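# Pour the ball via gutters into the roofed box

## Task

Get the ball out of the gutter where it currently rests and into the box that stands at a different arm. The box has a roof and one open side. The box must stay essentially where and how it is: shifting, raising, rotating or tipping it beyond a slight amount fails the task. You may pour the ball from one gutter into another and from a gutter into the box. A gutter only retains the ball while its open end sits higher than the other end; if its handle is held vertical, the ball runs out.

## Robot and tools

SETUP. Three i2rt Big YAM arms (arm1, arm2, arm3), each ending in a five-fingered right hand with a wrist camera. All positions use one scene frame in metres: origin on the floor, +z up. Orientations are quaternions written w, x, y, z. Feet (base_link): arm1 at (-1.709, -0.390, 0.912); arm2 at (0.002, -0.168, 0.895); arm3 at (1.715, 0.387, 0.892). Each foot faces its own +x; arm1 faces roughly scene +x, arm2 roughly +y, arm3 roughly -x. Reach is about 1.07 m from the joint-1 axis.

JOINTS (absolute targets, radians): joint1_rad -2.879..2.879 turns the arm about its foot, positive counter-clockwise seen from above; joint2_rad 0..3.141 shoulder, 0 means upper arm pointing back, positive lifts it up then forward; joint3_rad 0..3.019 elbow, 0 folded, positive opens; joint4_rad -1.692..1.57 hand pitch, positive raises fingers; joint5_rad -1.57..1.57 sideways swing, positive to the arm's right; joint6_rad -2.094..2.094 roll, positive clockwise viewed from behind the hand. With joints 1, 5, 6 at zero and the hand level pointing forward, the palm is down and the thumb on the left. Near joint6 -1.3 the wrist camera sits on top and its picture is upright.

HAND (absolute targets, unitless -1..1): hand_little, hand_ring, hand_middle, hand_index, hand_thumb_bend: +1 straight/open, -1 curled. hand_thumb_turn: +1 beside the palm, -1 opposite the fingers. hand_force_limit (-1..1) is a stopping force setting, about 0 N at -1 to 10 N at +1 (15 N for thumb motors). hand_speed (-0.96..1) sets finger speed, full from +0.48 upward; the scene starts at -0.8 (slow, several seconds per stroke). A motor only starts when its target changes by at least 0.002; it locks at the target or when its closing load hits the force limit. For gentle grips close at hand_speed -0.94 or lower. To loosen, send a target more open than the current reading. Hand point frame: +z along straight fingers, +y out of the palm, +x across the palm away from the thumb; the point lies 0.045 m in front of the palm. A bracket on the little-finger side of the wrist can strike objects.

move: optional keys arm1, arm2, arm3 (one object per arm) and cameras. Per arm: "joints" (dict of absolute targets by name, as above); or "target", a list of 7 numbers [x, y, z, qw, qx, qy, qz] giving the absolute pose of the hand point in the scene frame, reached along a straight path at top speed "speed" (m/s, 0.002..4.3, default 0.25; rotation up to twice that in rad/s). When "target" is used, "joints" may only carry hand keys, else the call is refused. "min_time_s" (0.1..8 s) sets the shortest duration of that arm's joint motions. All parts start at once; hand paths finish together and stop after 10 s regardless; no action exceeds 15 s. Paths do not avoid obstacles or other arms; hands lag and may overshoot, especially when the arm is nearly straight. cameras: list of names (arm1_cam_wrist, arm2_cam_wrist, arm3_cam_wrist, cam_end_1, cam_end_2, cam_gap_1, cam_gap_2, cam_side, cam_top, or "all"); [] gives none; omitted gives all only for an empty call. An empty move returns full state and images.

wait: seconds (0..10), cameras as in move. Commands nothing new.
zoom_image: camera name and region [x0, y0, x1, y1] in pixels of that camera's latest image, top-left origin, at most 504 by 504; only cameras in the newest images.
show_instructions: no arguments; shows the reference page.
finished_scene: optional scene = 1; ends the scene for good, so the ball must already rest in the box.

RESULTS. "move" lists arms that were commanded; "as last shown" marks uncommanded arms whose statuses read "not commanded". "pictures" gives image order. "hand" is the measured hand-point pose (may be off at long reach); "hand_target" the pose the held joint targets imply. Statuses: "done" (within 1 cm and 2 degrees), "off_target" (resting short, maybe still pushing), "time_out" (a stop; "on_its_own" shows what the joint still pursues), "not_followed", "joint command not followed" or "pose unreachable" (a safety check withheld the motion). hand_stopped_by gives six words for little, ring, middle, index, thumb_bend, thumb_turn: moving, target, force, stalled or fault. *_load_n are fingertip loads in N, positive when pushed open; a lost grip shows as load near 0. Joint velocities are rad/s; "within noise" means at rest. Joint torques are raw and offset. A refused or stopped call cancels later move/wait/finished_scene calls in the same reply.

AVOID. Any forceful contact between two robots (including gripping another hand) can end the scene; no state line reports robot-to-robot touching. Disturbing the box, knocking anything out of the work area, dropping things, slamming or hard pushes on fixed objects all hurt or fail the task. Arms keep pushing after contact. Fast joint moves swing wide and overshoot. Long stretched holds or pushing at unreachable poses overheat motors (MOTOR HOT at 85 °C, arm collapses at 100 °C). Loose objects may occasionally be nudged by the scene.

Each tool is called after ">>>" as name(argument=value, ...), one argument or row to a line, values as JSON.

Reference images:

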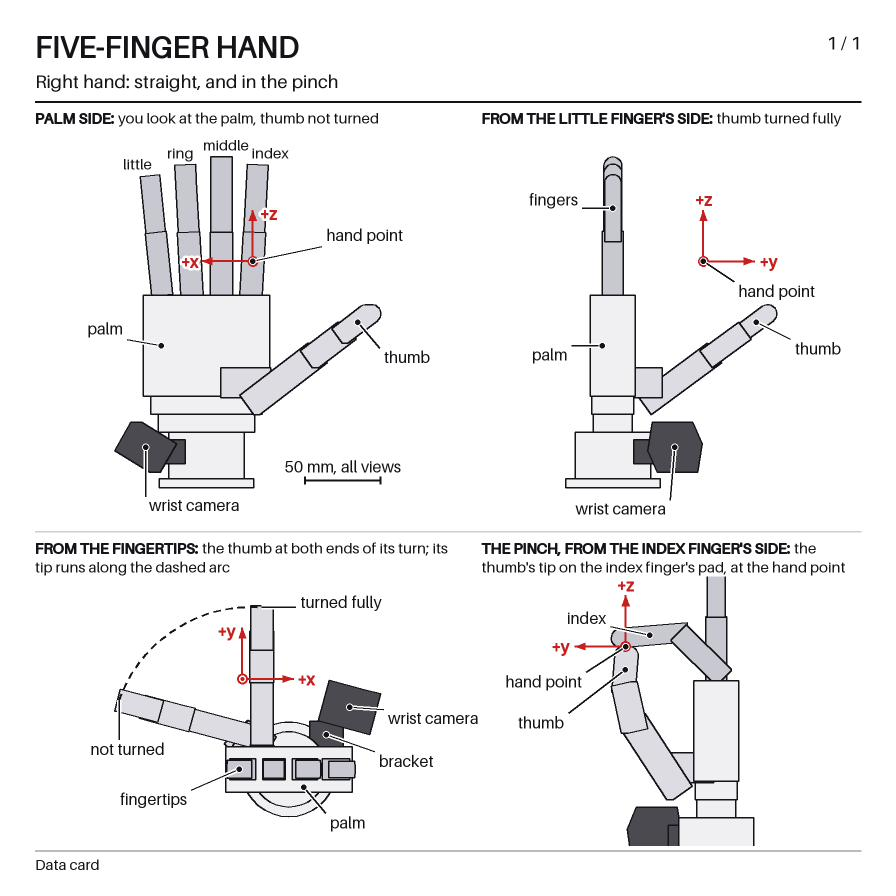

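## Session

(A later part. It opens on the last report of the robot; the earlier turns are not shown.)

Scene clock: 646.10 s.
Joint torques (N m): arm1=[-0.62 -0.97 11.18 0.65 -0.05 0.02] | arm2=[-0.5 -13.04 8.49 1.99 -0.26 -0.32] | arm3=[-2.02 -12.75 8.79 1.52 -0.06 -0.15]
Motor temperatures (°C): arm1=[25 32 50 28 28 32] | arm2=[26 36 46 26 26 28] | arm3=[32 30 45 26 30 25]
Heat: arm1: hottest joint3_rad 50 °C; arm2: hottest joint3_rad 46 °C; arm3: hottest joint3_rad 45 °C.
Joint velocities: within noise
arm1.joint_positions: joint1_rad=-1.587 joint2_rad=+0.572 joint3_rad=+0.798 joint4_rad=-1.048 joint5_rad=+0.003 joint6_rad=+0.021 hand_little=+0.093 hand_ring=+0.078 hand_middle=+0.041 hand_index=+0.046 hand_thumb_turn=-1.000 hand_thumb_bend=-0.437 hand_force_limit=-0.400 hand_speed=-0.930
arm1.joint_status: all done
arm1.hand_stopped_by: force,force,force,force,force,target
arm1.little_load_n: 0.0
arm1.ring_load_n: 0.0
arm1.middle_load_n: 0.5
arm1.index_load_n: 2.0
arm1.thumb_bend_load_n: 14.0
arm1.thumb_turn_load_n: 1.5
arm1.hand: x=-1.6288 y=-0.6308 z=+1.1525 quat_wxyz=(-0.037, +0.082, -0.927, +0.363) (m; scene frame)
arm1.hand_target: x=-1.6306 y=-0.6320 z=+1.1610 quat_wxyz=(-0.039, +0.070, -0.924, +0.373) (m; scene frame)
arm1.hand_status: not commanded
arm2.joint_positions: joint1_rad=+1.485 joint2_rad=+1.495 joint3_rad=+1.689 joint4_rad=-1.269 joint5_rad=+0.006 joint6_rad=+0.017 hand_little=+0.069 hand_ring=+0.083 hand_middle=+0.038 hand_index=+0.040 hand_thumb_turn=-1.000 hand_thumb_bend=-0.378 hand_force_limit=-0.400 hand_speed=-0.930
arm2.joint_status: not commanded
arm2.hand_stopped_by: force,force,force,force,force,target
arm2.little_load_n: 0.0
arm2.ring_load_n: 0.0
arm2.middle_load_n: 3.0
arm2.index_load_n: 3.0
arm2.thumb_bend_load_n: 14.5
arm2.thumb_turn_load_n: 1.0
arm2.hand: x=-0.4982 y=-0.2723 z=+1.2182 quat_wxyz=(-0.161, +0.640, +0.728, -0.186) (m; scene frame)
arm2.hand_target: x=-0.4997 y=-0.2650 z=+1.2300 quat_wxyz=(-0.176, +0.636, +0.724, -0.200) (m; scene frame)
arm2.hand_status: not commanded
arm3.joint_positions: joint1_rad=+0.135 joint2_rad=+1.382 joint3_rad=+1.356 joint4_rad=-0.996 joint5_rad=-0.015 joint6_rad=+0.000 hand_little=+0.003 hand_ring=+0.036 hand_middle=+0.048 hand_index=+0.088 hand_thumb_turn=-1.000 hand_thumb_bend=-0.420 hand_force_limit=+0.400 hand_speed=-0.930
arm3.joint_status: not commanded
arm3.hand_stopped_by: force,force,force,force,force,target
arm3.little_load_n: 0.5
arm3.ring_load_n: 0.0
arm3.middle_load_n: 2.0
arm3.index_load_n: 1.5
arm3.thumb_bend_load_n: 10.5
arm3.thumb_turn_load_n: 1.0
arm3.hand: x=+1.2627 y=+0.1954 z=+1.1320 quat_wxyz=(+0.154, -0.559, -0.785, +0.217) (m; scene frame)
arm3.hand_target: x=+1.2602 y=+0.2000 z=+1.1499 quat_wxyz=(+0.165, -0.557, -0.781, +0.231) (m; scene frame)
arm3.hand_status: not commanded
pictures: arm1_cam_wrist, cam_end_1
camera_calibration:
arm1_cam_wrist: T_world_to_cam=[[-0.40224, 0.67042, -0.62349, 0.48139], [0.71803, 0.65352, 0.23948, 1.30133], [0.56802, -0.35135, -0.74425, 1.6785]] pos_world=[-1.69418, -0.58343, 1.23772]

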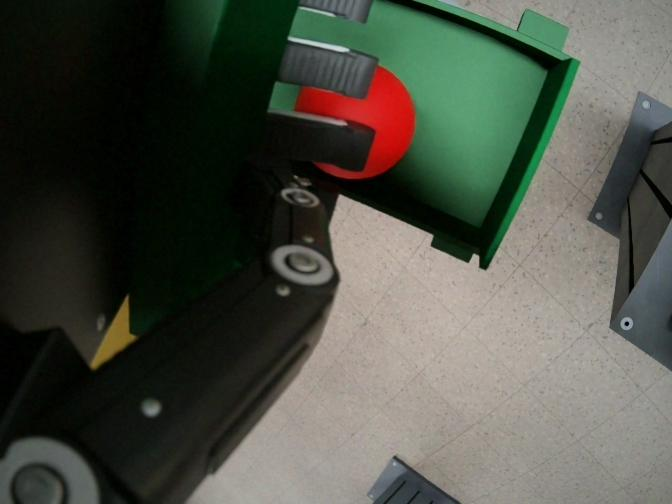

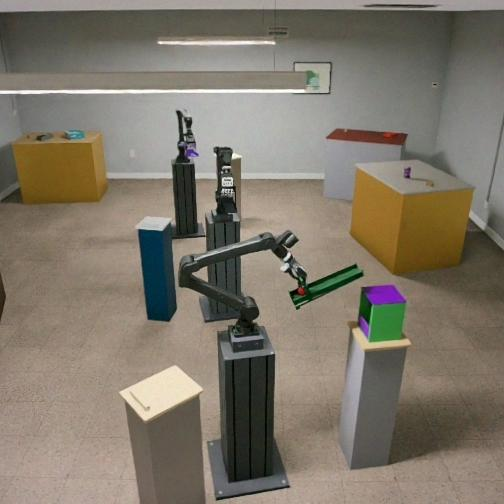

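>>> zoom_image(
  camera="cam_end_1",
  region=[345, 255, 385, 295],
)

Scaled by 12.600 from the camera's image (finer frame: 720x720).

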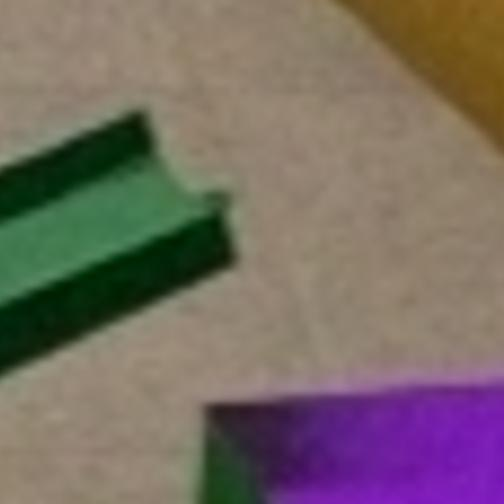

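>>> zoom_image(
  camera="cam_end_1",
  region=[350, 282, 380, 312],
)

>>> zoom_image(
  camera="cam_end_1",
  region=[350, 312, 380, 342],
)

Scaled by 16.800 from the camera's image (finer frame: 720x720).

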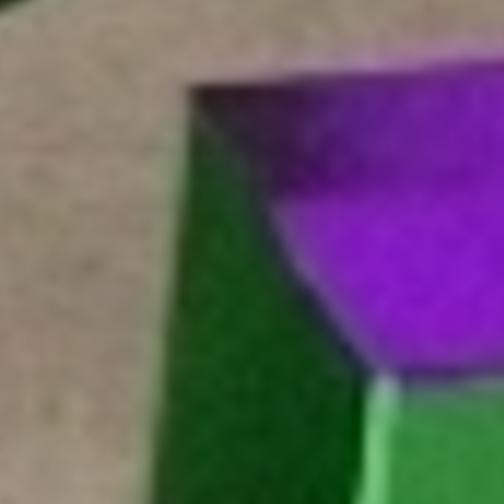

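Scaled by 16.800 from the camera's image (finer frame: 720x720).

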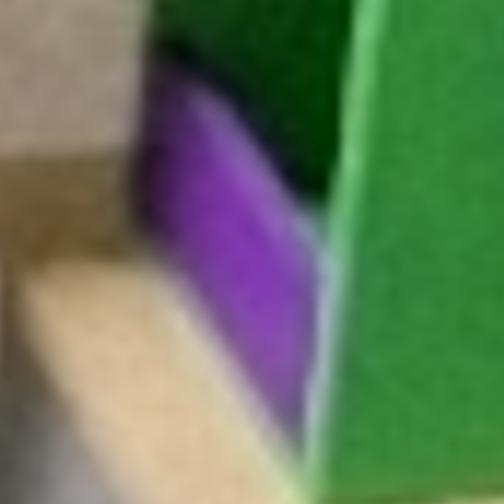

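>>> move(
  arm1={"joints": {"joint1_rad": -1.672}, "min_time_s": 2},
  cameras=[],
)

Scene clock: 661.10 s.
Joint torques (N m): arm1=[-0.03 -0.09 11.08 0.91 -0.11 0.01] | arm2=[-0.38 -13.16 8.5 1.99 -0.27 -0.33] | arm3=[-1.9 -12.69 8.81 1.44 -0.07 -0.14]
Motor temperatures (°C): arm1=[25 31 49 28 28 32] | arm2=[26 36 46 26 26 28] | arm3=[32 30 45 26 30 25]
Heat: arm1: hottest joint3_rad 49 °C; arm2: hottest joint3_rad 46 °C; arm3: hottest joint3_rad 45 °C.
move: arm1 done
Joint velocities: within noise
arm1.joint_positions: joint1_rad=-1.659 joint2_rad=+0.572 joint3_rad=+0.798 joint4_rad=-1.048 joint5_rad=+0.003 joint6_rad=+0.021 hand_little=+0.093 hand_ring=+0.078 hand_middle=+0.041 hand_index=+0.046 hand_thumb_turn=-1.000 hand_thumb_bend=-0.437 hand_force_limit=-0.400 hand_speed=-0.930
arm1.joint_status: all done
arm1.hand_stopped_by: force,force,force,force,force,target
arm1.little_load_n: 0.0
arm1.ring_load_n: 0.5
arm1.middle_load_n: 0.5
arm1.index_load_n: 2.0
arm1.thumb_bend_load_n: 14.0
arm1.thumb_turn_load_n: 1.5
arm1.hand: x=-1.6463 y=-0.6359 z=+1.1526 quat_wxyz=(-0.023, +0.048, -0.930, +0.364)
arm1.hand_target: x=-1.6482 y=-0.6370 z=+1.1611 quat_wxyz=(-0.025, +0.037, -0.926, +0.375)
arm1.hand_status: not commanded
arm2, arm3: as last shown
arm2.little_load_n: 0.5
arm2.thumb_turn_load_n: 0.5
arm3.index_load_n: 2.0

>>> move(
  arm1={"target": [-1.6457, -0.6221, 1.07, 0.0191, -0.0571, 0.9467, -0.3168], "speed": 0.06},
  cameras=["cam_end_1","arm1_cam_wrist"],
)

>>> zoom_image(
  camera="cam_end_1",
  region=[280, 250, 420, 360],
)

Scene clock: 666.70 s.
Joint torques (N m): arm1=[2.55 0.62 11.03 2.03 0.15 -0.13] | arm2=[-0.5 -13.1 8.5 1.96 -0.27 -0.32] | arm3=[-2.02 -12.81 8.81 1.5 -0.06 -0.15]
Motor temperatures (°C): arm1=[25 31 49 28 28 32] | arm2=[26 36 46 26 26 28] | arm3=[32 30 45 26 30 25]
Heat: arm1: hottest joint3_rad 49 °C; arm2: hottest joint3_rad 46 °C; arm3: hottest joint3_rad 45 °C.
move: arm1 off_target
Joint velocities: within noise
arm1.joint_positions: joint1_rad=-1.656 joint2_rad=+0.581 joint3_rad=+0.605 joint4_rad=-0.993 joint5_rad=+0.005 joint6_rad=+0.021 hand_little=+0.093 hand_ring=+0.078 hand_middle=+0.041 hand_index=+0.046 hand_thumb_turn=-1.000 hand_thumb_bend=-0.437 hand_force_limit=-0.400 hand_speed=-0.930
arm1.joint_status: not commanded
arm1.hand_stopped_by: force,force,force,force,force,target
arm1.little_load_n: 0.0
arm1.ring_load_n: 0.0
arm1.middle_load_n: 0.5
arm1.index_load_n: 1.5
arm1.thumb_bend_load_n: 13.5
arm1.thumb_turn_load_n: 1.0
arm1.hand: x=-1.6494 y=-0.6119 z=+1.0609 quat_wxyz=(-0.018, +0.051, -0.954, +0.295)
arm1.hand_target: x=-1.6458 y=-0.6216 z=+1.0703 quat_wxyz=(-0.019, +0.057, -0.947, +0.317)
arm1.hand_status: off_target (0.014 m and 2.7 deg from the pose sent, 0.084 m and 5.9 deg at the start)
arm2, arm3: as last shown
arm2.little_load_n: 0.0
arm2.thumb_turn_load_n: 1.0
arm3.index_load_n: 1.5
pictures: arm1_cam_wrist, cam_end_1
arm1_cam_wrist: T_world_to_cam=[[-0.36542, 0.77971, -0.50845, 0.40882], [0.76802, 0.56117, 0.30858, 1.27831], [0.52593, -0.27774, -0.8039, 1.6676]] pos_world=[-1.70943, -0.57295, 1.15398]

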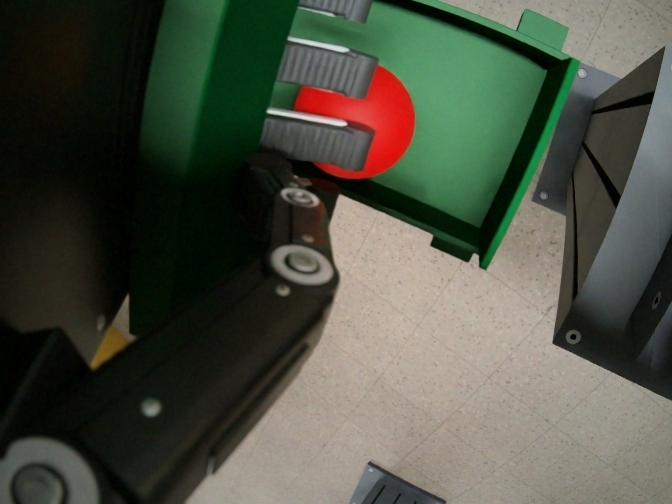

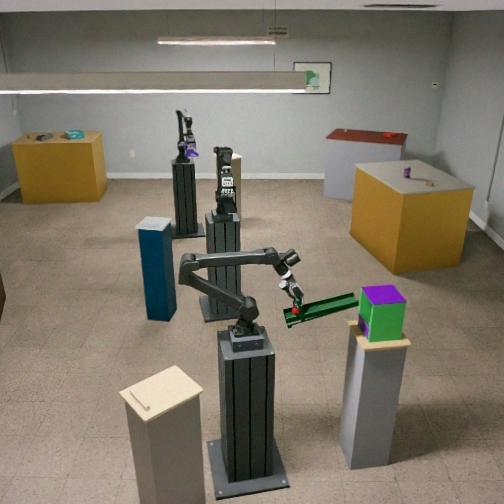

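Scaled by 3.600 from the camera's image (finer frame: 720x720).

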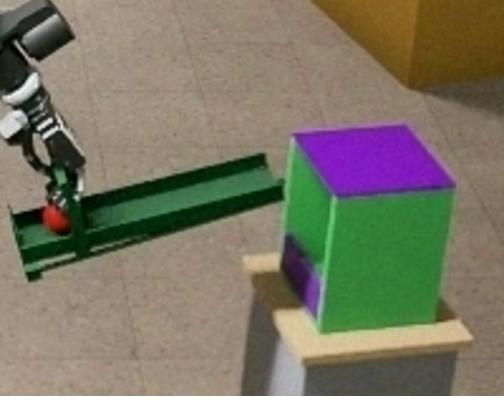

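>>> zoom_image(
  camera="cam_end_1",
  region=[340, 280, 380, 320],
)

Scaled by 12.600 from the camera's image (finer frame: 720x720).

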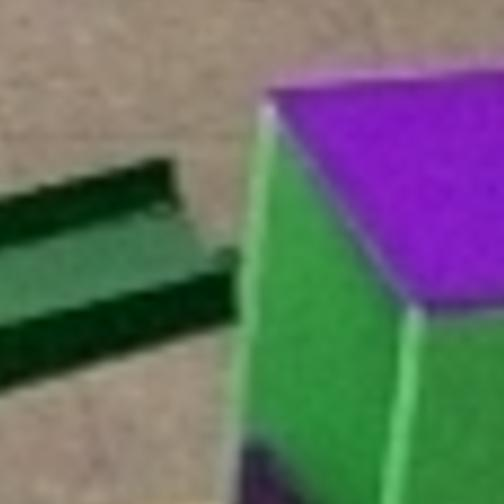

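>>> move(
  arm1={"target": [-1.6421, -0.6519, 1.017, 0.0173, -0.0576, 0.9559, -0.2877], "speed": 0.04},
  cameras=["cam_end_1","arm1_cam_wrist"],
)

>>> zoom_image(
  camera="cam_end_1",
  region=[340, 280, 380, 320],
)

>>> zoom_image(
  camera="cam_end_1",
  region=[280, 270, 390, 350],
)

Scene clock: 673.53 s.
Joint torques (N m): arm1=[0.91 -1.03 10.7 1.95 0.03 -0.16] | arm2=[-0.32 -13.1 8.5 1.98 -0.27 -0.32] | arm3=[-2.02 -12.75 8.8 1.47 -0.06 -0.14]
Motor temperatures (°C): arm1=[25 31 48 28 27 32] | arm2=[26 36 46 26 26 28] | arm3=[32 30 45 26 30 25]
Heat: arm1: hottest joint3_rad 48 °C; arm2: hottest joint3_rad 46 °C; arm3: hottest joint3_rad 45 °C.
move: arm1 off_target
Joint velocities: within noise
arm1.joint_positions: joint1_rad=-1.655 joint2_rad=+0.766 joint3_rad=+0.546 joint4_rad=-0.806 joint5_rad=+0.005 joint6_rad=+0.021 hand_little=+0.093 hand_ring=+0.078 hand_middle=+0.041 hand_index=+0.046 hand_thumb_turn=-1.000 hand_thumb_bend=-0.437 hand_force_limit=-0.400 hand_speed=-0.930
arm1.joint_status: not commanded
arm1.hand_stopped_by: force,force,force,force,force,target
arm1.little_load_n: 0.0
arm1.ring_load_n: 0.0
arm1.middle_load_n: 0.5
arm1.index_load_n: 2.0
arm1.thumb_bend_load_n: 14.0
arm1.thumb_turn_load_n: 1.5
arm1.hand: x=-1.6458 y=-0.6411 z=+1.0096 quat_wxyz=(-0.016, +0.051, -0.962, +0.268)
arm1.hand_target: x=-1.6421 y=-0.6513 z=+1.0174 quat_wxyz=(-0.017, +0.058, -0.956, +0.288)
arm1.hand_status: off_target (0.014 m and 2.5 deg from the pose sent, 0.060 m and 1.2 deg at the start)
arm2, arm3: as last shown
arm2.ring_load_n: -0.5
arm2.thumb_bend_load_n: 14.0
arm2.thumb_turn_load_n: 0.5
arm3.index_load_n: 2.0
pictures: arm1_cam_wrist, cam_end_1
arm1_cam_wrist: T_world_to_cam=[[-0.36908, 0.80713, -0.46078, 0.37029], [0.77027, 0.54308, 0.3343, 1.27382], [0.52006, -0.23154, -0.82215, 1.65481]] pos_world=[-1.70512, -0.6075, 1.10528]

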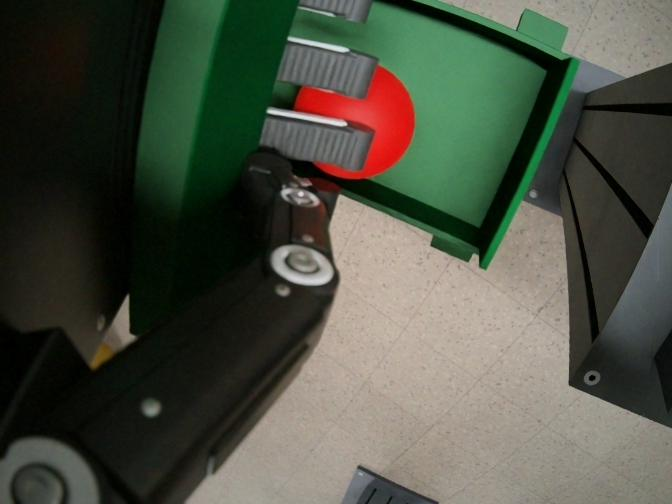

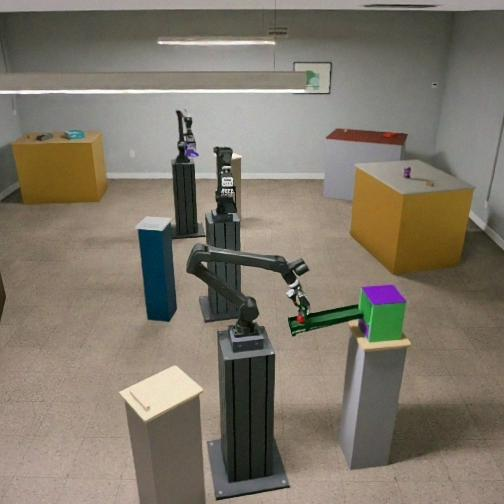

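Scaled by 12.600 from the camera's image (finer frame: 720x720).

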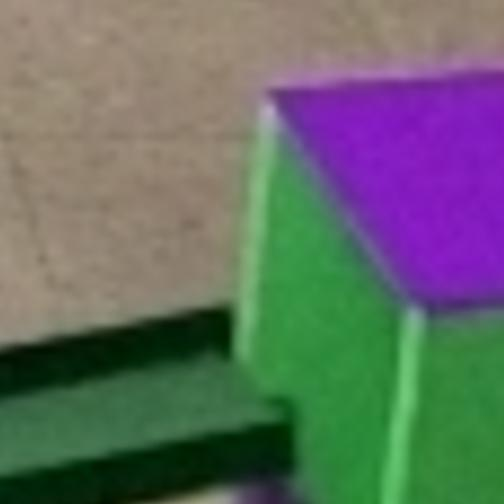

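Scaled by 4.582 from the camera's image (finer frame: 720x720).

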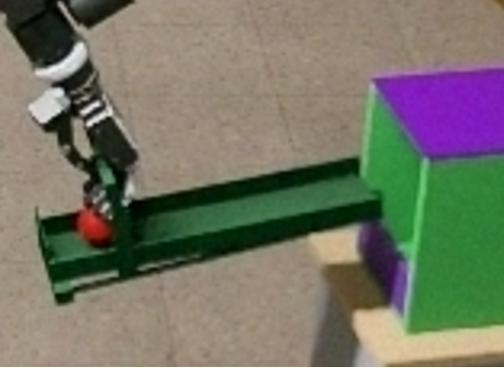

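>>> move(
  arm1={"target": [-1.6356, -0.7055, 1.0125, 0.0173, -0.0576, 0.9559, -0.2877], "speed": 0.03},
  cameras=["cam_end_1","arm1_cam_wrist"],
)

>>> zoom_image(
  camera="cam_end_1",
  region=[340, 280, 380, 320],
)

>>> zoom_image(
  camera="cam_end_1",
  region=[280, 270, 420, 350],
)

Scene clock: 679.87 s.
Joint torques (N m): arm1=[1.49 -3.31 14.98 1.84 0.02 -0.17] | arm2=[-0.38 -13.16 8.49 1.98 -0.27 -0.32] | arm3=[-1.85 -12.63 8.83 1.46 -0.06 -0.15]
Motor temperatures (°C): arm1=[25 31 49 28 27 32] | arm2=[26 36 45 26 26 28] | arm3=[32 30 45 26 30 25]
Heat: arm1: hottest joint3_rad 49 °C; arm2: hottest joint3_rad 45 °C; arm3: hottest joint3_rad 45 °C.
move: arm1 off_target
Joint velocities: within noise
arm1.joint_positions: joint1_rad=-1.655 joint2_rad=+0.953 joint3_rad=+0.565 joint4_rad=-0.695 joint5_rad=+0.005 joint6_rad=+0.021 hand_little=+0.093 hand_ring=+0.078 hand_middle=+0.041 hand_index=+0.046 hand_thumb_turn=-1.000 hand_thumb_bend=-0.437 hand_force_limit=-0.400 hand_speed=-0.930
arm1.joint_status: not commanded
arm1.hand_stopped_by: force,force,force,force,force,target
arm1.little_load_n: 0.0
arm1.ring_load_n: 0.0
arm1.middle_load_n: 1.0
arm1.index_load_n: 2.0
arm1.thumb_bend_load_n: 13.5
arm1.thumb_turn_load_n: 1.0
arm1.hand: x=-1.6423 y=-0.6687 z=+0.9807 quat_wxyz=(-0.014, +0.052, -0.969, +0.241)
arm1.hand_target: x=-1.6360 y=-0.7024 z=+1.0140 quat_wxyz=(-0.017, +0.058, -0.956, +0.288)
arm1.hand_status: off_target (0.049 m and 5.7 deg from the pose sent, 0.065 m and 2.5 deg at the start)
arm2, arm3: as last shown
arm2.ring_load_n: 0.0
arm2.thumb_bend_load_n: 14.5
arm3.index_load_n: 1.5
pictures: arm1_cam_wrist, cam_end_1
arm1_cam_wrist: T_world_to_cam=[[-0.37204, 0.8315, -0.41254, 0.34472], [0.77288, 0.52364, 0.35842, 1.26346], [0.51405, -0.18549, -0.83746, 1.65872]] pos_world=[-1.70092, -0.64055, 1.07848]

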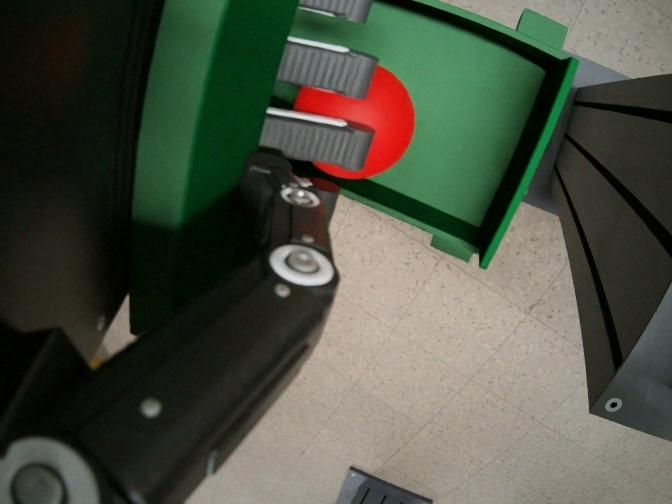

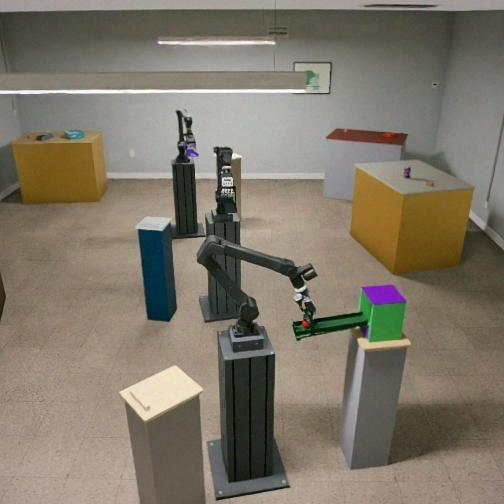

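Scaled by 12.600 from the camera's image (finer frame: 720x720).

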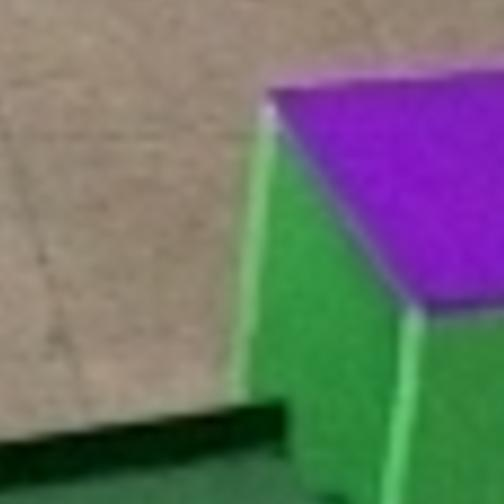

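Scaled by 3.600 from the camera's image (finer frame: 720x720).

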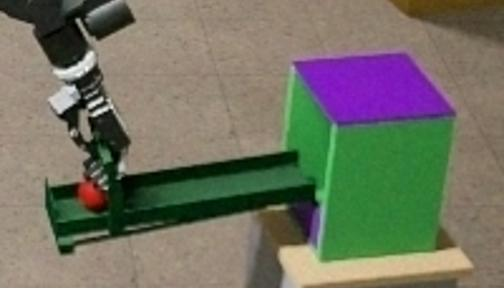

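>>> zoom_image(
  camera="cam_end_1",
  region=[350, 305, 380, 345],
)

Scaled by 12.600 from the camera's image (finer frame: 720x720).

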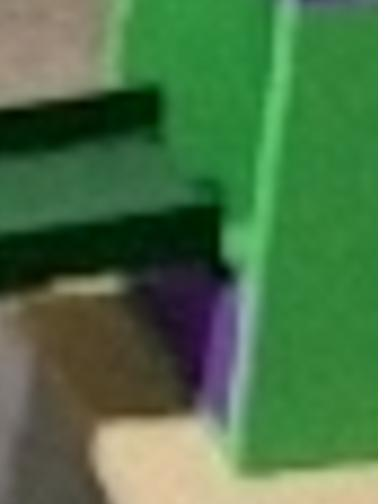

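>>> move(
  arm1={"target": [-1.6421, -0.6519, 1.02, 0.0173, -0.0576, 0.9559, -0.2877], "speed": 0.06},
  cameras=["cam_end_1","arm1_cam_wrist"],
)

>>> zoom_image(
  camera="cam_end_1",
  region=[280, 270, 420, 350],
)

>>> zoom_image(
  camera="cam_end_1",
  region=[340, 280, 420, 360],
)

Scene clock: 685.43 s.
Joint torques (N m): arm1=[1.9 -2.55 10.76 0.69 0.11 -0.23] | arm2=[-0.44 -13.04 8.5 1.94 -0.27 -0.32] | arm3=[-2.14 -12.57 8.83 1.48 -0.07 -0.14]
Motor temperatures (°C): arm1=[25 31 49 28 27 32] | arm2=[26 36 45 26 26 28] | arm3=[32 30 45 26 30 25]
Heat: arm1: hottest joint3_rad 49 °C; arm2: hottest joint3_rad 45 °C; arm3: hottest joint3_rad 45 °C.
move: arm1 done
Joint velocities: within noise
arm1.joint_positions: joint1_rad=-1.655 joint2_rad=+0.780 joint3_rad=+0.553 joint4_rad=-0.781 joint5_rad=+0.005 joint6_rad=+0.021 hand_little=+0.093 hand_ring=+0.078 hand_middle=+0.041 hand_index=+0.046 hand_thumb_turn=-1.000 hand_thumb_bend=-0.437 hand_force_limit=-0.400 hand_speed=-0.930
arm1.joint_status: not commanded
arm1.hand_stopped_by: force,force,force,force,force,target
arm1.little_load_n: 0.0
arm1.ring_load_n: 0.0
arm1.middle_load_n: 0.5
arm1.index_load_n: 2.0
arm1.thumb_bend_load_n: 14.0
arm1.thumb_turn_load_n: 1.5
arm1.hand: x=-1.6447 y=-0.6495 z=+1.0119 quat_wxyz=(-0.016, +0.051, -0.959, +0.277)
arm1.hand_target: x=-1.6421 y=-0.6518 z=+1.0199 quat_wxyz=(-0.017, +0.058, -0.956, +0.288)
arm1.hand_status: done (0.009 m and 1.5 deg from the pose sent, 0.043 m and 5.7 deg at the start)
arm2, arm3: as last shown
arm2.little_load_n: 0.5
arm2.thumb_bend_load_n: 14.0
arm2.thumb_turn_load_n: 1.0
arm3.thumb_turn_load_n: 1.5
pictures: arm1_cam_wrist, cam_end_1
arm1_cam_wrist: T_world_to_cam=[[-0.36806, 0.79842, -0.47651, 0.39049], [0.76945, 0.54926, 0.32598, 1.28789], [0.52199, -0.24667, -0.81651, 1.64175]] pos_world=[-1.70422, -0.61418, 1.10675]

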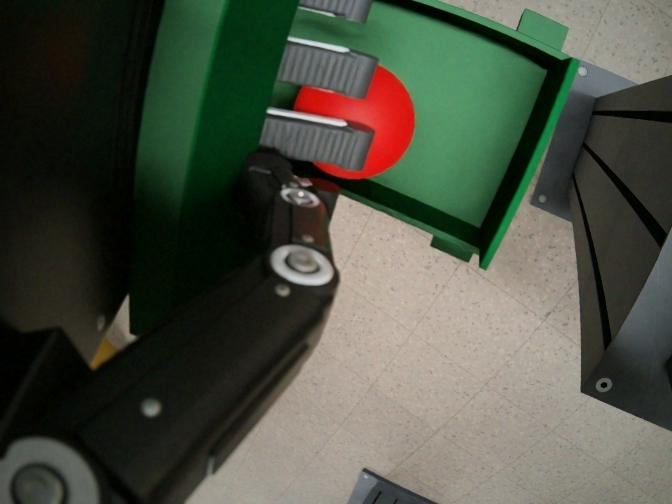

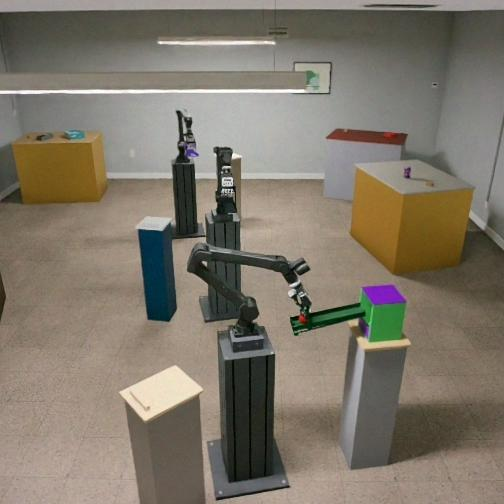

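Scaled by 3.600 from the camera's image (finer frame: 720x720).

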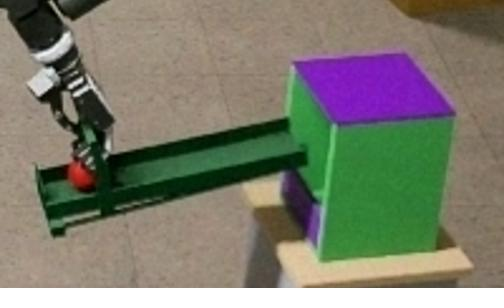

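Scaled by 6.300 from the camera's image (finer frame: 720x720).

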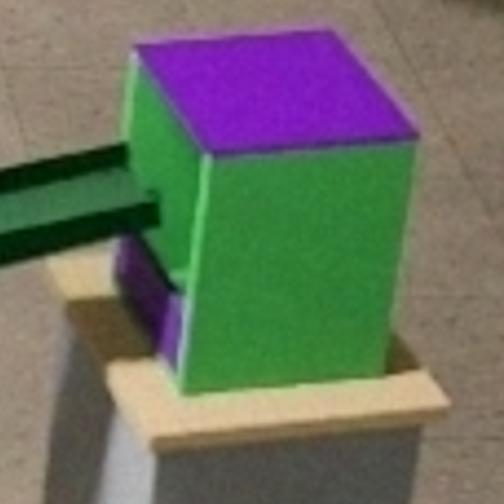

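>>> move(
  arm1={"target": [-1.6396, -0.6737, 1.06, 0.0188, -0.0572, 0.9489, -0.3113], "speed": 0.04},
  cameras=["cam_end_1"],
)

>>> zoom_image(
  camera="cam_end_1",
  region=[340, 280, 380, 320],
)

Scene clock: 696.20 s.
Joint torques (N m): arm1=[1.67 -2.37 15.76 0.5 0.13 -0.21] | arm2=[-0.44 -13.16 8.49 1.98 -0.27 -0.32] | arm3=[-2.08 -12.63 8.81 1.48 -0.07 -0.14]
Motor temperatures (°C): arm1=[25 31 50 28 27 32] | arm2=[26 36 45 26 26 28] | arm3=[32 30 45 26 30 25]
Heat: arm1: hottest joint3_rad 50 °C; arm2: hottest joint3_rad 45 °C; arm3: hottest joint3_rad 45 °C.
move: arm1 off_target
Joint velocities: within noise
arm1.joint_positions: joint1_rad=-1.655 joint2_rad=+0.780 joint3_rad=+0.584 joint4_rad=-0.816 joint5_rad=+0.005 joint6_rad=+0.021 hand_little=+0.093 hand_ring=+0.078 hand_middle=+0.041 hand_index=+0.046 hand_thumb_turn=-1.000 hand_thumb_bend=-0.437 hand_force_limit=-0.400 hand_speed=-0.930
arm1.joint_status: not commanded
arm1.hand_stopped_by: force,force,force,force,force,target
arm1.little_load_n: 0.0
arm1.ring_load_n: 0.0
arm1.middle_load_n: 0.5
arm1.index_load_n: 2.0
arm1.thumb_bend_load_n: 14.0
arm1.thumb_turn_load_n: 1.0
arm1.hand: x=-1.6444 y=-0.6510 z=+1.0232 quat_wxyz=(-0.016, +0.051, -0.960, +0.275)
arm1.hand_target: x=-1.6397 y=-0.6721 z=+1.0595 quat_wxyz=(-0.019, +0.057, -0.948, +0.311)
arm1.hand_status: off_target (0.043 m and 4.4 deg from the pose sent, 0.054 m and 4.2 deg at the start)
arm2, arm3: as last shown
arm2.index_load_n: 2.5
arm2.thumb_turn_load_n: 0.5
arm3.little_load_n: 0.0
arm3.ring_load_n: 0.5
arm3.index_load_n: 2.0

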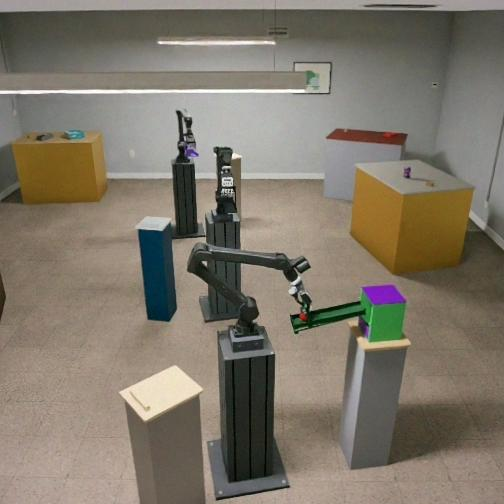

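Scaled by 12.600 from the camera's image (finer frame: 720x720).

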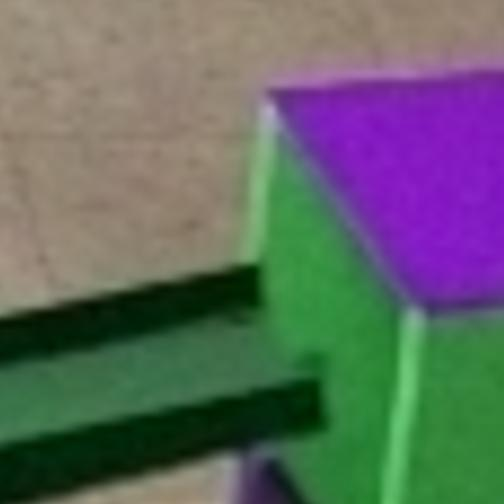

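>>> move(
  arm1={"target": [-1.6339, -0.7194, 1.0425, 0.0185, -0.0573, 0.9499, -0.3068], "speed": 0.03},
  cameras=["cam_end_1"],
)

>>> zoom_image(
  camera="cam_end_1",
  region=[345, 285, 385, 325],
)

>>> zoom_image(
  camera="cam_end_1",
  region=[280, 270, 420, 350],
)

Scene clock: 701.23 s.
Joint torques (N m): arm1=[1.38 -3.78 15.6 1.66 0.05 -0.21] | arm2=[-0.44 -13.04 8.51 1.98 -0.27 -0.32] | arm3=[-2.02 -12.69 8.85 1.46 -0.06 -0.14]
Motor temperatures (°C): arm1=[25 31 51 28 27 32] | arm2=[26 36 45 26 26 28] | arm3=[32 30 45 26 30 25]
Heat: arm1: hottest joint3_rad 51 °C; arm2: hottest joint3_rad 45 °C; arm3: hottest joint3_rad 45 °C.
move: arm1 off_target
Joint velocities: within noise
arm1.joint_positions: joint1_rad=-1.655 joint2_rad=+0.940 joint3_rad=+0.625 joint4_rad=-0.732 joint5_rad=+0.005 joint6_rad=+0.021 hand_little=+0.093 hand_ring=+0.078 hand_middle=+0.041 hand_index=+0.046 hand_thumb_turn=-1.000 hand_thumb_bend=-0.437 hand_force_limit=-0.400 hand_speed=-0.930
arm1.joint_status: not commanded
arm1.hand_stopped_by: force,force,force,force,force,target
arm1.little_load_n: 0.0
arm1.ring_load_n: 0.0
arm1.middle_load_n: 0.5
arm1.index_load_n: 2.0
arm1.thumb_bend_load_n: 14.0
arm1.thumb_turn_load_n: 1.5
arm1.hand: x=-1.6404 y=-0.6829 z=+1.0071 quat_wxyz=(-0.015, +0.051, -0.965, +0.258)
arm1.hand_target: x=-1.6344 y=-0.7159 z=+1.0437 quat_wxyz=(-0.019, +0.057, -0.950, +0.307)
arm1.hand_status: off_target (0.051 m and 6.0 deg from the pose sent, 0.072 m and 3.9 deg at the start)
arm2, arm3: as last shown
arm2.little_load_n: 0.0
arm2.index_load_n: 3.0
arm2.thumb_turn_load_n: 1.0
arm3.little_load_n: 0.5
arm3.ring_load_n: 0.0
arm3.index_load_n: 1.5
arm3.thumb_turn_load_n: 1.0

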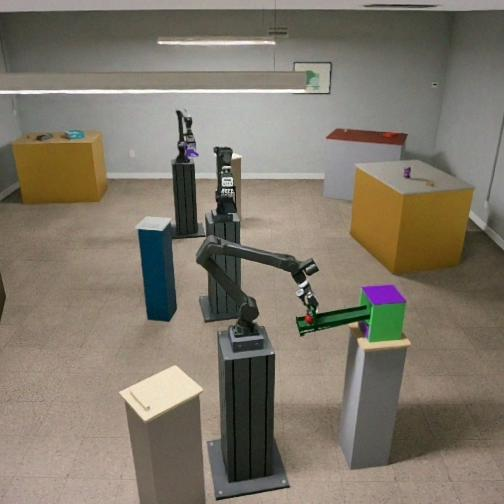

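Scaled by 12.600 from the camera's image (finer frame: 720x720).

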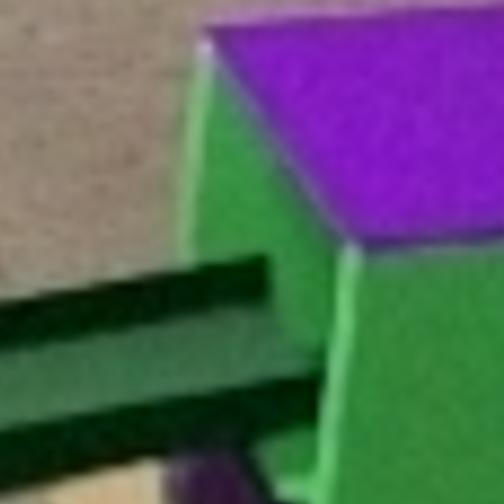

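Scaled by 3.600 from the camera's image (finer frame: 720x720).

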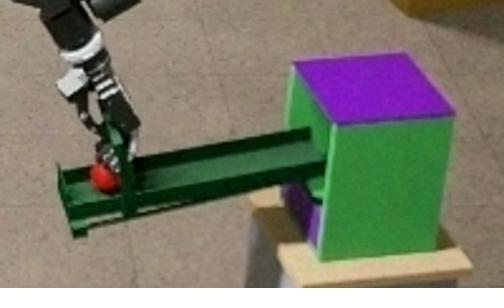

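>>> move(
  arm1={"target": [-1.6323, -0.7333, 1.075, 0.0158, -0.0581, 0.9631, -0.2626], "speed": 0.02},
  cameras=["cam_end_1","arm1_cam_wrist"],
)

>>> zoom_image(
  camera="cam_end_1",
  region=[345, 285, 385, 325],
)

>>> zoom_image(
  camera="cam_end_1",
  region=[280, 270, 420, 350],
)

Scene clock: 707.07 s.
Joint torques (N m): arm1=[1.26 -4.48 15.72 0.51 -0.08 -0.2] | arm2=[-0.44 -13.16 8.5 1.98 -0.26 -0.32] | arm3=[-1.9 -12.57 8.84 1.47 -0.06 -0.14]
Motor temperatures (°C): arm1=[25 31 53 28 27 32] | arm2=[26 36 45 26 26 28] | arm3=[31 30 45 26 30 25]
Heat: arm1: hottest joint3_rad 53 °C; arm2: hottest joint3_rad 45 °C; arm3: hottest joint3_rad 45 °C.
move: arm1 off_target
Joint velocities: within noise
arm1.joint_positions: joint1_rad=-1.655 joint2_rad=+1.036 joint3_rad=+0.789 joint4_rad=-0.859 joint5_rad=+0.005 joint6_rad=+0.021 hand_little=+0.093 hand_ring=+0.078 hand_middle=+0.041 hand_index=+0.046 hand_thumb_turn=-1.000 hand_thumb_bend=-0.437 hand_force_limit=-0.400 hand_speed=-0.930
arm1.joint_status: not commanded
arm1.hand_stopped_by: force,force,force,force,force,target
arm1.little_load_n: 0.0
arm1.ring_load_n: 0.0
arm1.middle_load_n: 0.5
arm1.index_load_n: 1.5
arm1.thumb_bend_load_n: 14.0
arm1.thumb_turn_load_n: 1.5
arm1.hand: x=-1.6369 y=-0.7084 z=+1.0424 quat_wxyz=(-0.013, +0.052, -0.972, +0.229)
arm1.hand_target: x=-1.6325 y=-0.7315 z=+1.0750 quat_wxyz=(-0.016, +0.058, -0.963, +0.263)
arm1.hand_status: off_target (0.041 m and 4.0 deg from the pose sent, 0.085 m and 1.0 deg at the start)
arm2.joint_positions: joint1_rad=+1.485 joint2_rad=+1.495 joint3_rad=+1.689 joint4_rad=-1.269 joint5_rad=+0.006 joint6_rad=+0.017 hand_little=+0.069 hand_ring=+0.083 hand_middle=+0.038 hand_index=+0.040 hand_thumb_turn=-1.000 hand_thumb_bend=-0.378 hand_force_limit=-0.400 hand_speed=-0.930
arm2.joint_status: not commanded
arm2.hand_stopped_by: force,force,force,force,force,target
arm2.little_load_n: 0.0
arm2.ring_load_n: 0.0
arm2.middle_load_n: 3.0
arm2.index_load_n: 3.0
arm2.thumb_bend_load_n: 14.0
arm2.thumb_turn_load_n: 0.5
arm2.hand: x=-0.4982 y=-0.2723 z=+1.2182 quat_wxyz=(-0.161, +0.640, +0.728, -0.186)
arm2.hand_target: x=-0.4997 y=-0.2650 z=+1.2300 quat_wxyz=(-0.176, +0.636, +0.724, -0.200)
arm2.hand_status: not commanded
arm3.joint_positions: joint1_rad=+0.135 joint2_rad=+1.382 joint3_rad=+1.356 joint4_rad=-0.996 joint5_rad=-0.015 joint6_rad=+0.000 hand_little=+0.003 hand_ring=+0.036 hand_middle=+0.048 hand_index=+0.088 hand_thumb_turn=-1.000 hand_thumb_bend=-0.420 hand_force_limit=+0.400 hand_speed=-0.930
arm3.joint_status: not commanded
arm3.hand_stopped_by: force,force,force,force,force,target
arm3.little_load_n: 0.5
arm3.ring_load_n: 0.0
arm3.middle_load_n: 2.0
arm3.index_load_n: 1.5
arm3.thumb_bend_load_n: 10.5
arm3.thumb_turn_load_n: 1.0
arm3.hand: x=+1.2627 y=+0.1954 z=+1.1320 quat_wxyz=(+0.154, -0.559, -0.785, +0.217)
arm3.hand_target: x=+1.2602 y=+0.2000 z=+1.1499 quat_wxyz=(+0.165, -0.557, -0.781, +0.231)
arm3.hand_status: not commanded
pictures: arm1_cam_wrist, cam_end_1
arm1_cam_wrist: T_world_to_cam=[[-0.37315, 0.84084, -0.39211, 0.38861], [0.77402, 0.51516, 0.36811, 1.24381], [0.51152, -0.16614, -0.84306, 1.71565]] pos_world=[-1.69531, -0.68247, 1.14092]

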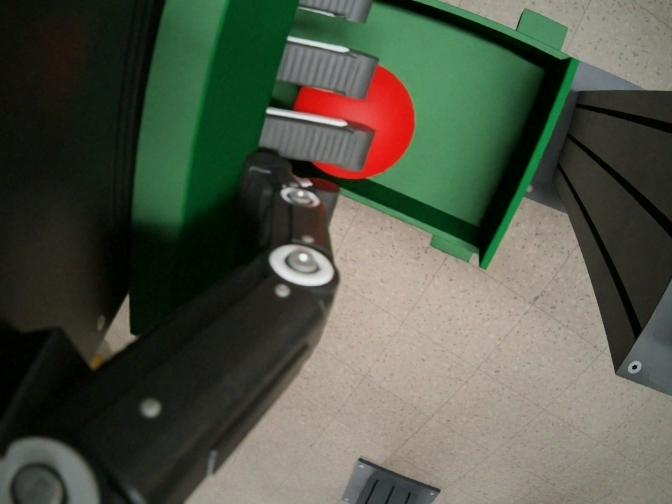

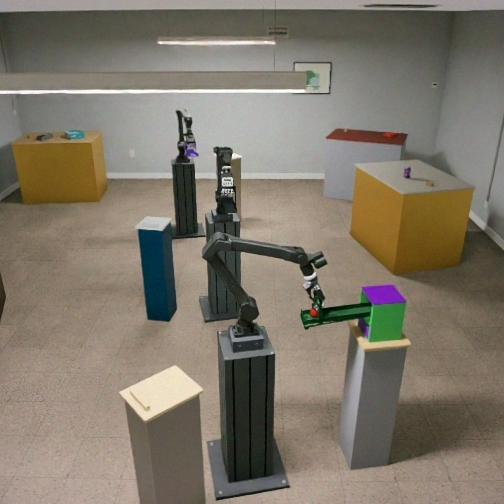

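Scaled by 12.600 from the camera's image (finer frame: 720x720).

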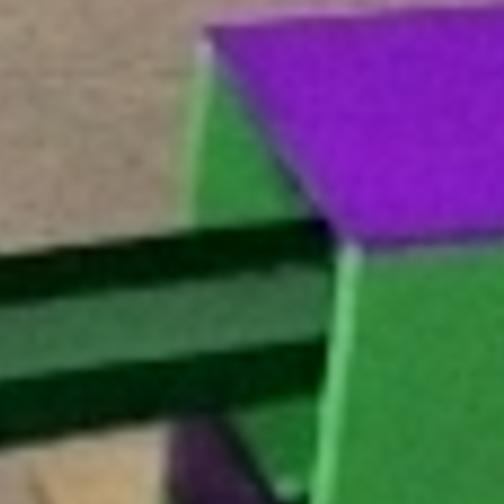

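Scaled by 3.600 from the camera's image (finer frame: 720x720).

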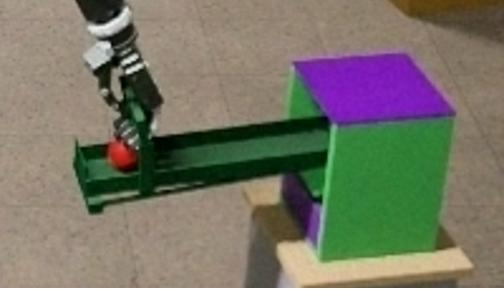

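>>> move(
  arm1={"target": [-1.6316, -0.7387, 1.105, 0.0121, -0.059, 0.9779, -0.2007], "speed": 0.015},
  cameras=["cam_end_1","arm1_cam_wrist"],
)

>>> zoom_image(
  camera="cam_end_1",
  region=[345, 285, 385, 325],
)

>>> zoom_image(
  camera="cam_end_1",
  region=[280, 270, 420, 350],
)

Scene clock: 715.67 s.
Joint torques (N m): arm1=[0.85 -6.59 15.47 -0.13 -0.08 -0.21] | arm2=[-0.44 -13.1 8.47 1.96 -0.26 -0.32] | arm3=[-2.02 -12.69 8.79 1.54 -0.06 -0.15]
Motor temperatures (°C): arm1=[25 31 54 28 27 32] | arm2=[26 36 45 26 26 28] | arm3=[31 30 45 26 30 25]
Heat: arm1: hottest joint3_rad 54 °C; arm2: hottest joint3_rad 45 °C; arm3: hottest joint3_rad 45 °C.
move: arm1 off_target
Joint velocities: within noise
arm1.joint_positions: joint1_rad=-1.655 joint2_rad=+1.133 joint3_rad=+0.959 joint4_rad=-1.056 joint5_rad=+0.003 joint6_rad=+0.021 hand_little=+0.093 hand_ring=+0.078 hand_middle=+0.041 hand_index=+0.046 hand_thumb_turn=-1.000 hand_thumb_bend=-0.437 hand_force_limit=-0.400 hand_speed=-0.930
arm1.joint_status: not commanded
arm1.hand_stopped_by: force,force,force,force,force,target
arm1.little_load_n: 0.0
arm1.ring_load_n: 0.0
arm1.middle_load_n: 1.0
arm1.index_load_n: 2.0
arm1.thumb_bend_load_n: 13.5
arm1.thumb_turn_load_n: 1.5
arm1.hand: x=-1.6354 y=-0.7162 z=+1.0749 quat_wxyz=(-0.009, +0.053, -0.984, +0.168)
arm1.hand_target: x=-1.6318 y=-0.7369 z=+1.1048 quat_wxyz=(-0.012, +0.059, -0.978, +0.201)
arm1.hand_status: off_target (0.038 m and 3.8 deg from the pose sent, 0.070 m and 3.4 deg at the start)
arm2, arm3: as last shown
arm2.little_load_n: 0.5
arm2.thumb_bend_load_n: 14.5
arm2.thumb_turn_load_n: 1.0
pictures: arm1_cam_wrist, cam_end_1
arm1_cam_wrist: T_world_to_cam=[[-0.37804, 0.88237, -0.2802, 0.30993], [0.77951, 0.46666, 0.41784, 1.15537], [0.49944, -0.06046, -0.86423, 1.81968]] pos_world=[-1.6923, -0.70261, 1.17671]

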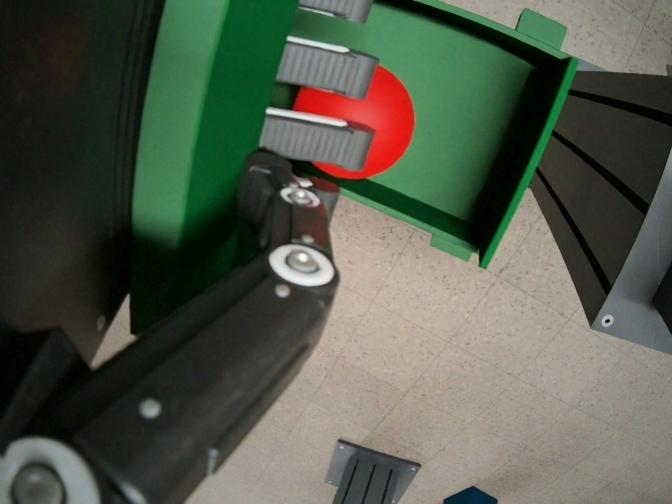

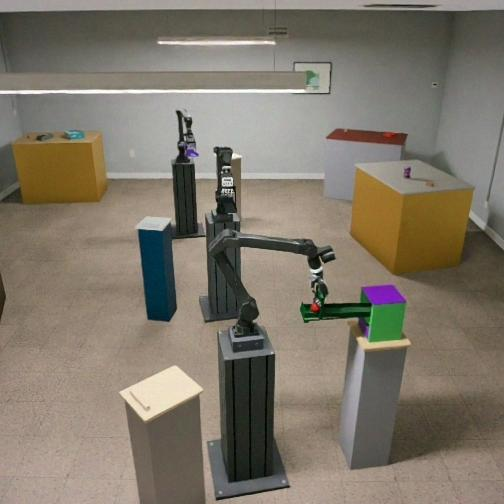

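Scaled by 12.600 from the camera's image (finer frame: 720x720).

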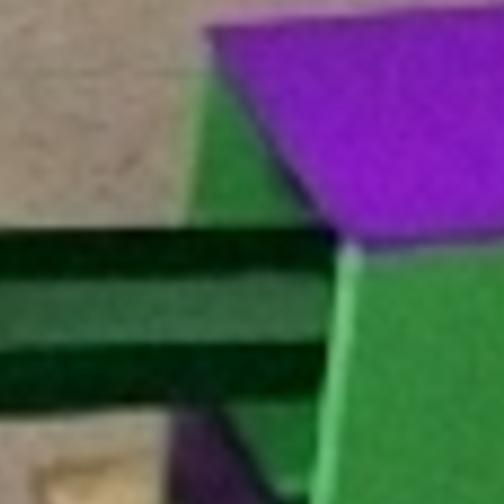

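Scaled by 3.600 from the camera's image (finer frame: 720x720).

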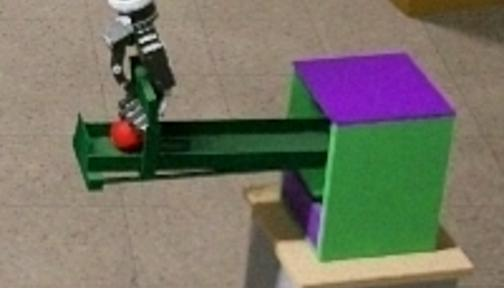

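>>> move(
  arm1={"joints": {"hand_force_limit": 0.0, "hand_ring": -0.05, "hand_middle": -0.05}},
  cameras=["cam_end_1","arm1_cam_wrist"],
)

Scene clock: 728.20 s.
Joint torques (N m): arm1=[1.67 -6.42 15.42 -0.08 -0.05 -0.23] | arm2=[-0.5 -13.16 8.5 1.95 -0.26 -0.32] | arm3=[-1.9 -12.51 8.81 1.51 -0.07 -0.14]
Motor temperatures (°C): arm1=[25 31 53 28 27 32] | arm2=[26 36 45 26 26 28] | arm3=[31 30 46 26 30 25]
Heat: arm1: hottest joint3_rad 53 °C; arm2: hottest joint3_rad 45 °C; arm3: hottest joint3_rad 46 °C.
move: arm1 off_target
Joint velocities: within noise
arm1.joint_positions: joint1_rad=-1.655 joint2_rad=+1.133 joint3_rad=+0.959 joint4_rad=-1.057 joint5_rad=+0.003 joint6_rad=+0.021 hand_little=+0.093 hand_ring=-0.049 hand_middle=-0.009 hand_index=+0.046 hand_thumb_turn=-1.000 hand_thumb_bend=-0.437 hand_force_limit=+0.000 hand_speed=-0.930
arm1.joint_status: hand_middle off_target (ended at -0.009, target -0.050); the others done
arm1.hand_stopped_by: force,target,force,force,force,target
arm1.little_load_n: 0.0
arm1.ring_load_n: 2.5
arm1.middle_load_n: 3.0
arm1.index_load_n: 3.0
arm1.thumb_bend_load_n: 15.0
arm1.thumb_turn_load_n: 4.0
arm1.hand: x=-1.6354 y=-0.7161 z=+1.0748 quat_wxyz=(-0.009, +0.053, -0.984, +0.168)
arm1.hand_target: x=-1.6318 y=-0.7369 z=+1.1048 quat_wxyz=(-0.012, +0.059, -0.978, +0.201)
arm1.hand_status: not commanded
arm2, arm3: as last shown
arm2.little_load_n: 0.0
arm2.middle_load_n: 2.5
arm2.index_load_n: 2.5
arm3.ring_load_n: 0.5
arm3.thumb_turn_load_n: 1.5
pictures: arm1_cam_wrist, cam_end_1
arm1_cam_wrist: T_world_to_cam=[[-0.37812, 0.88255, -0.27953, 0.3091], [0.77936, 0.46642, 0.41838, 1.15435], [0.49962, -0.05966, -0.86419, 1.82041]] pos_world=[-1.6923, -0.70261, 1.17662]

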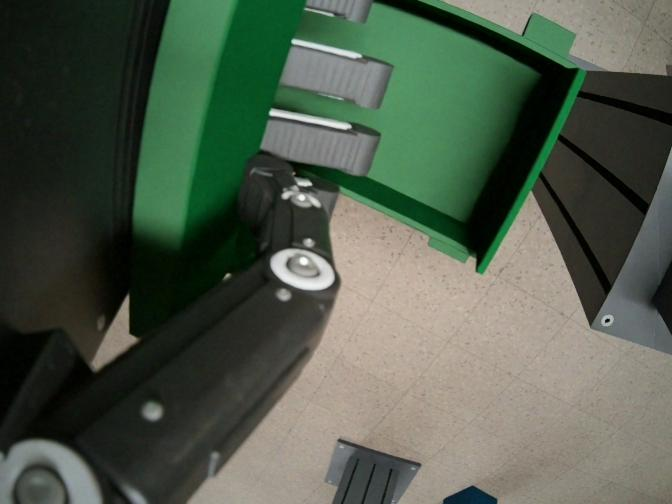

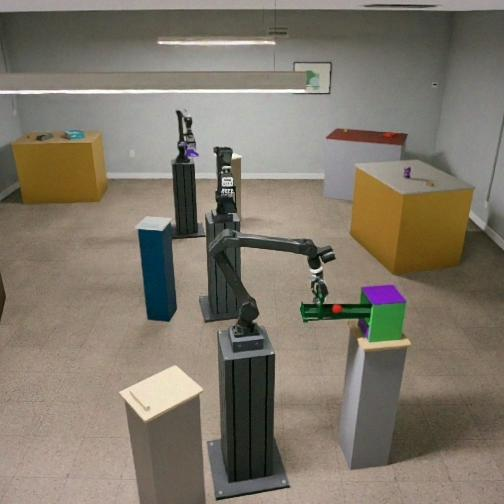

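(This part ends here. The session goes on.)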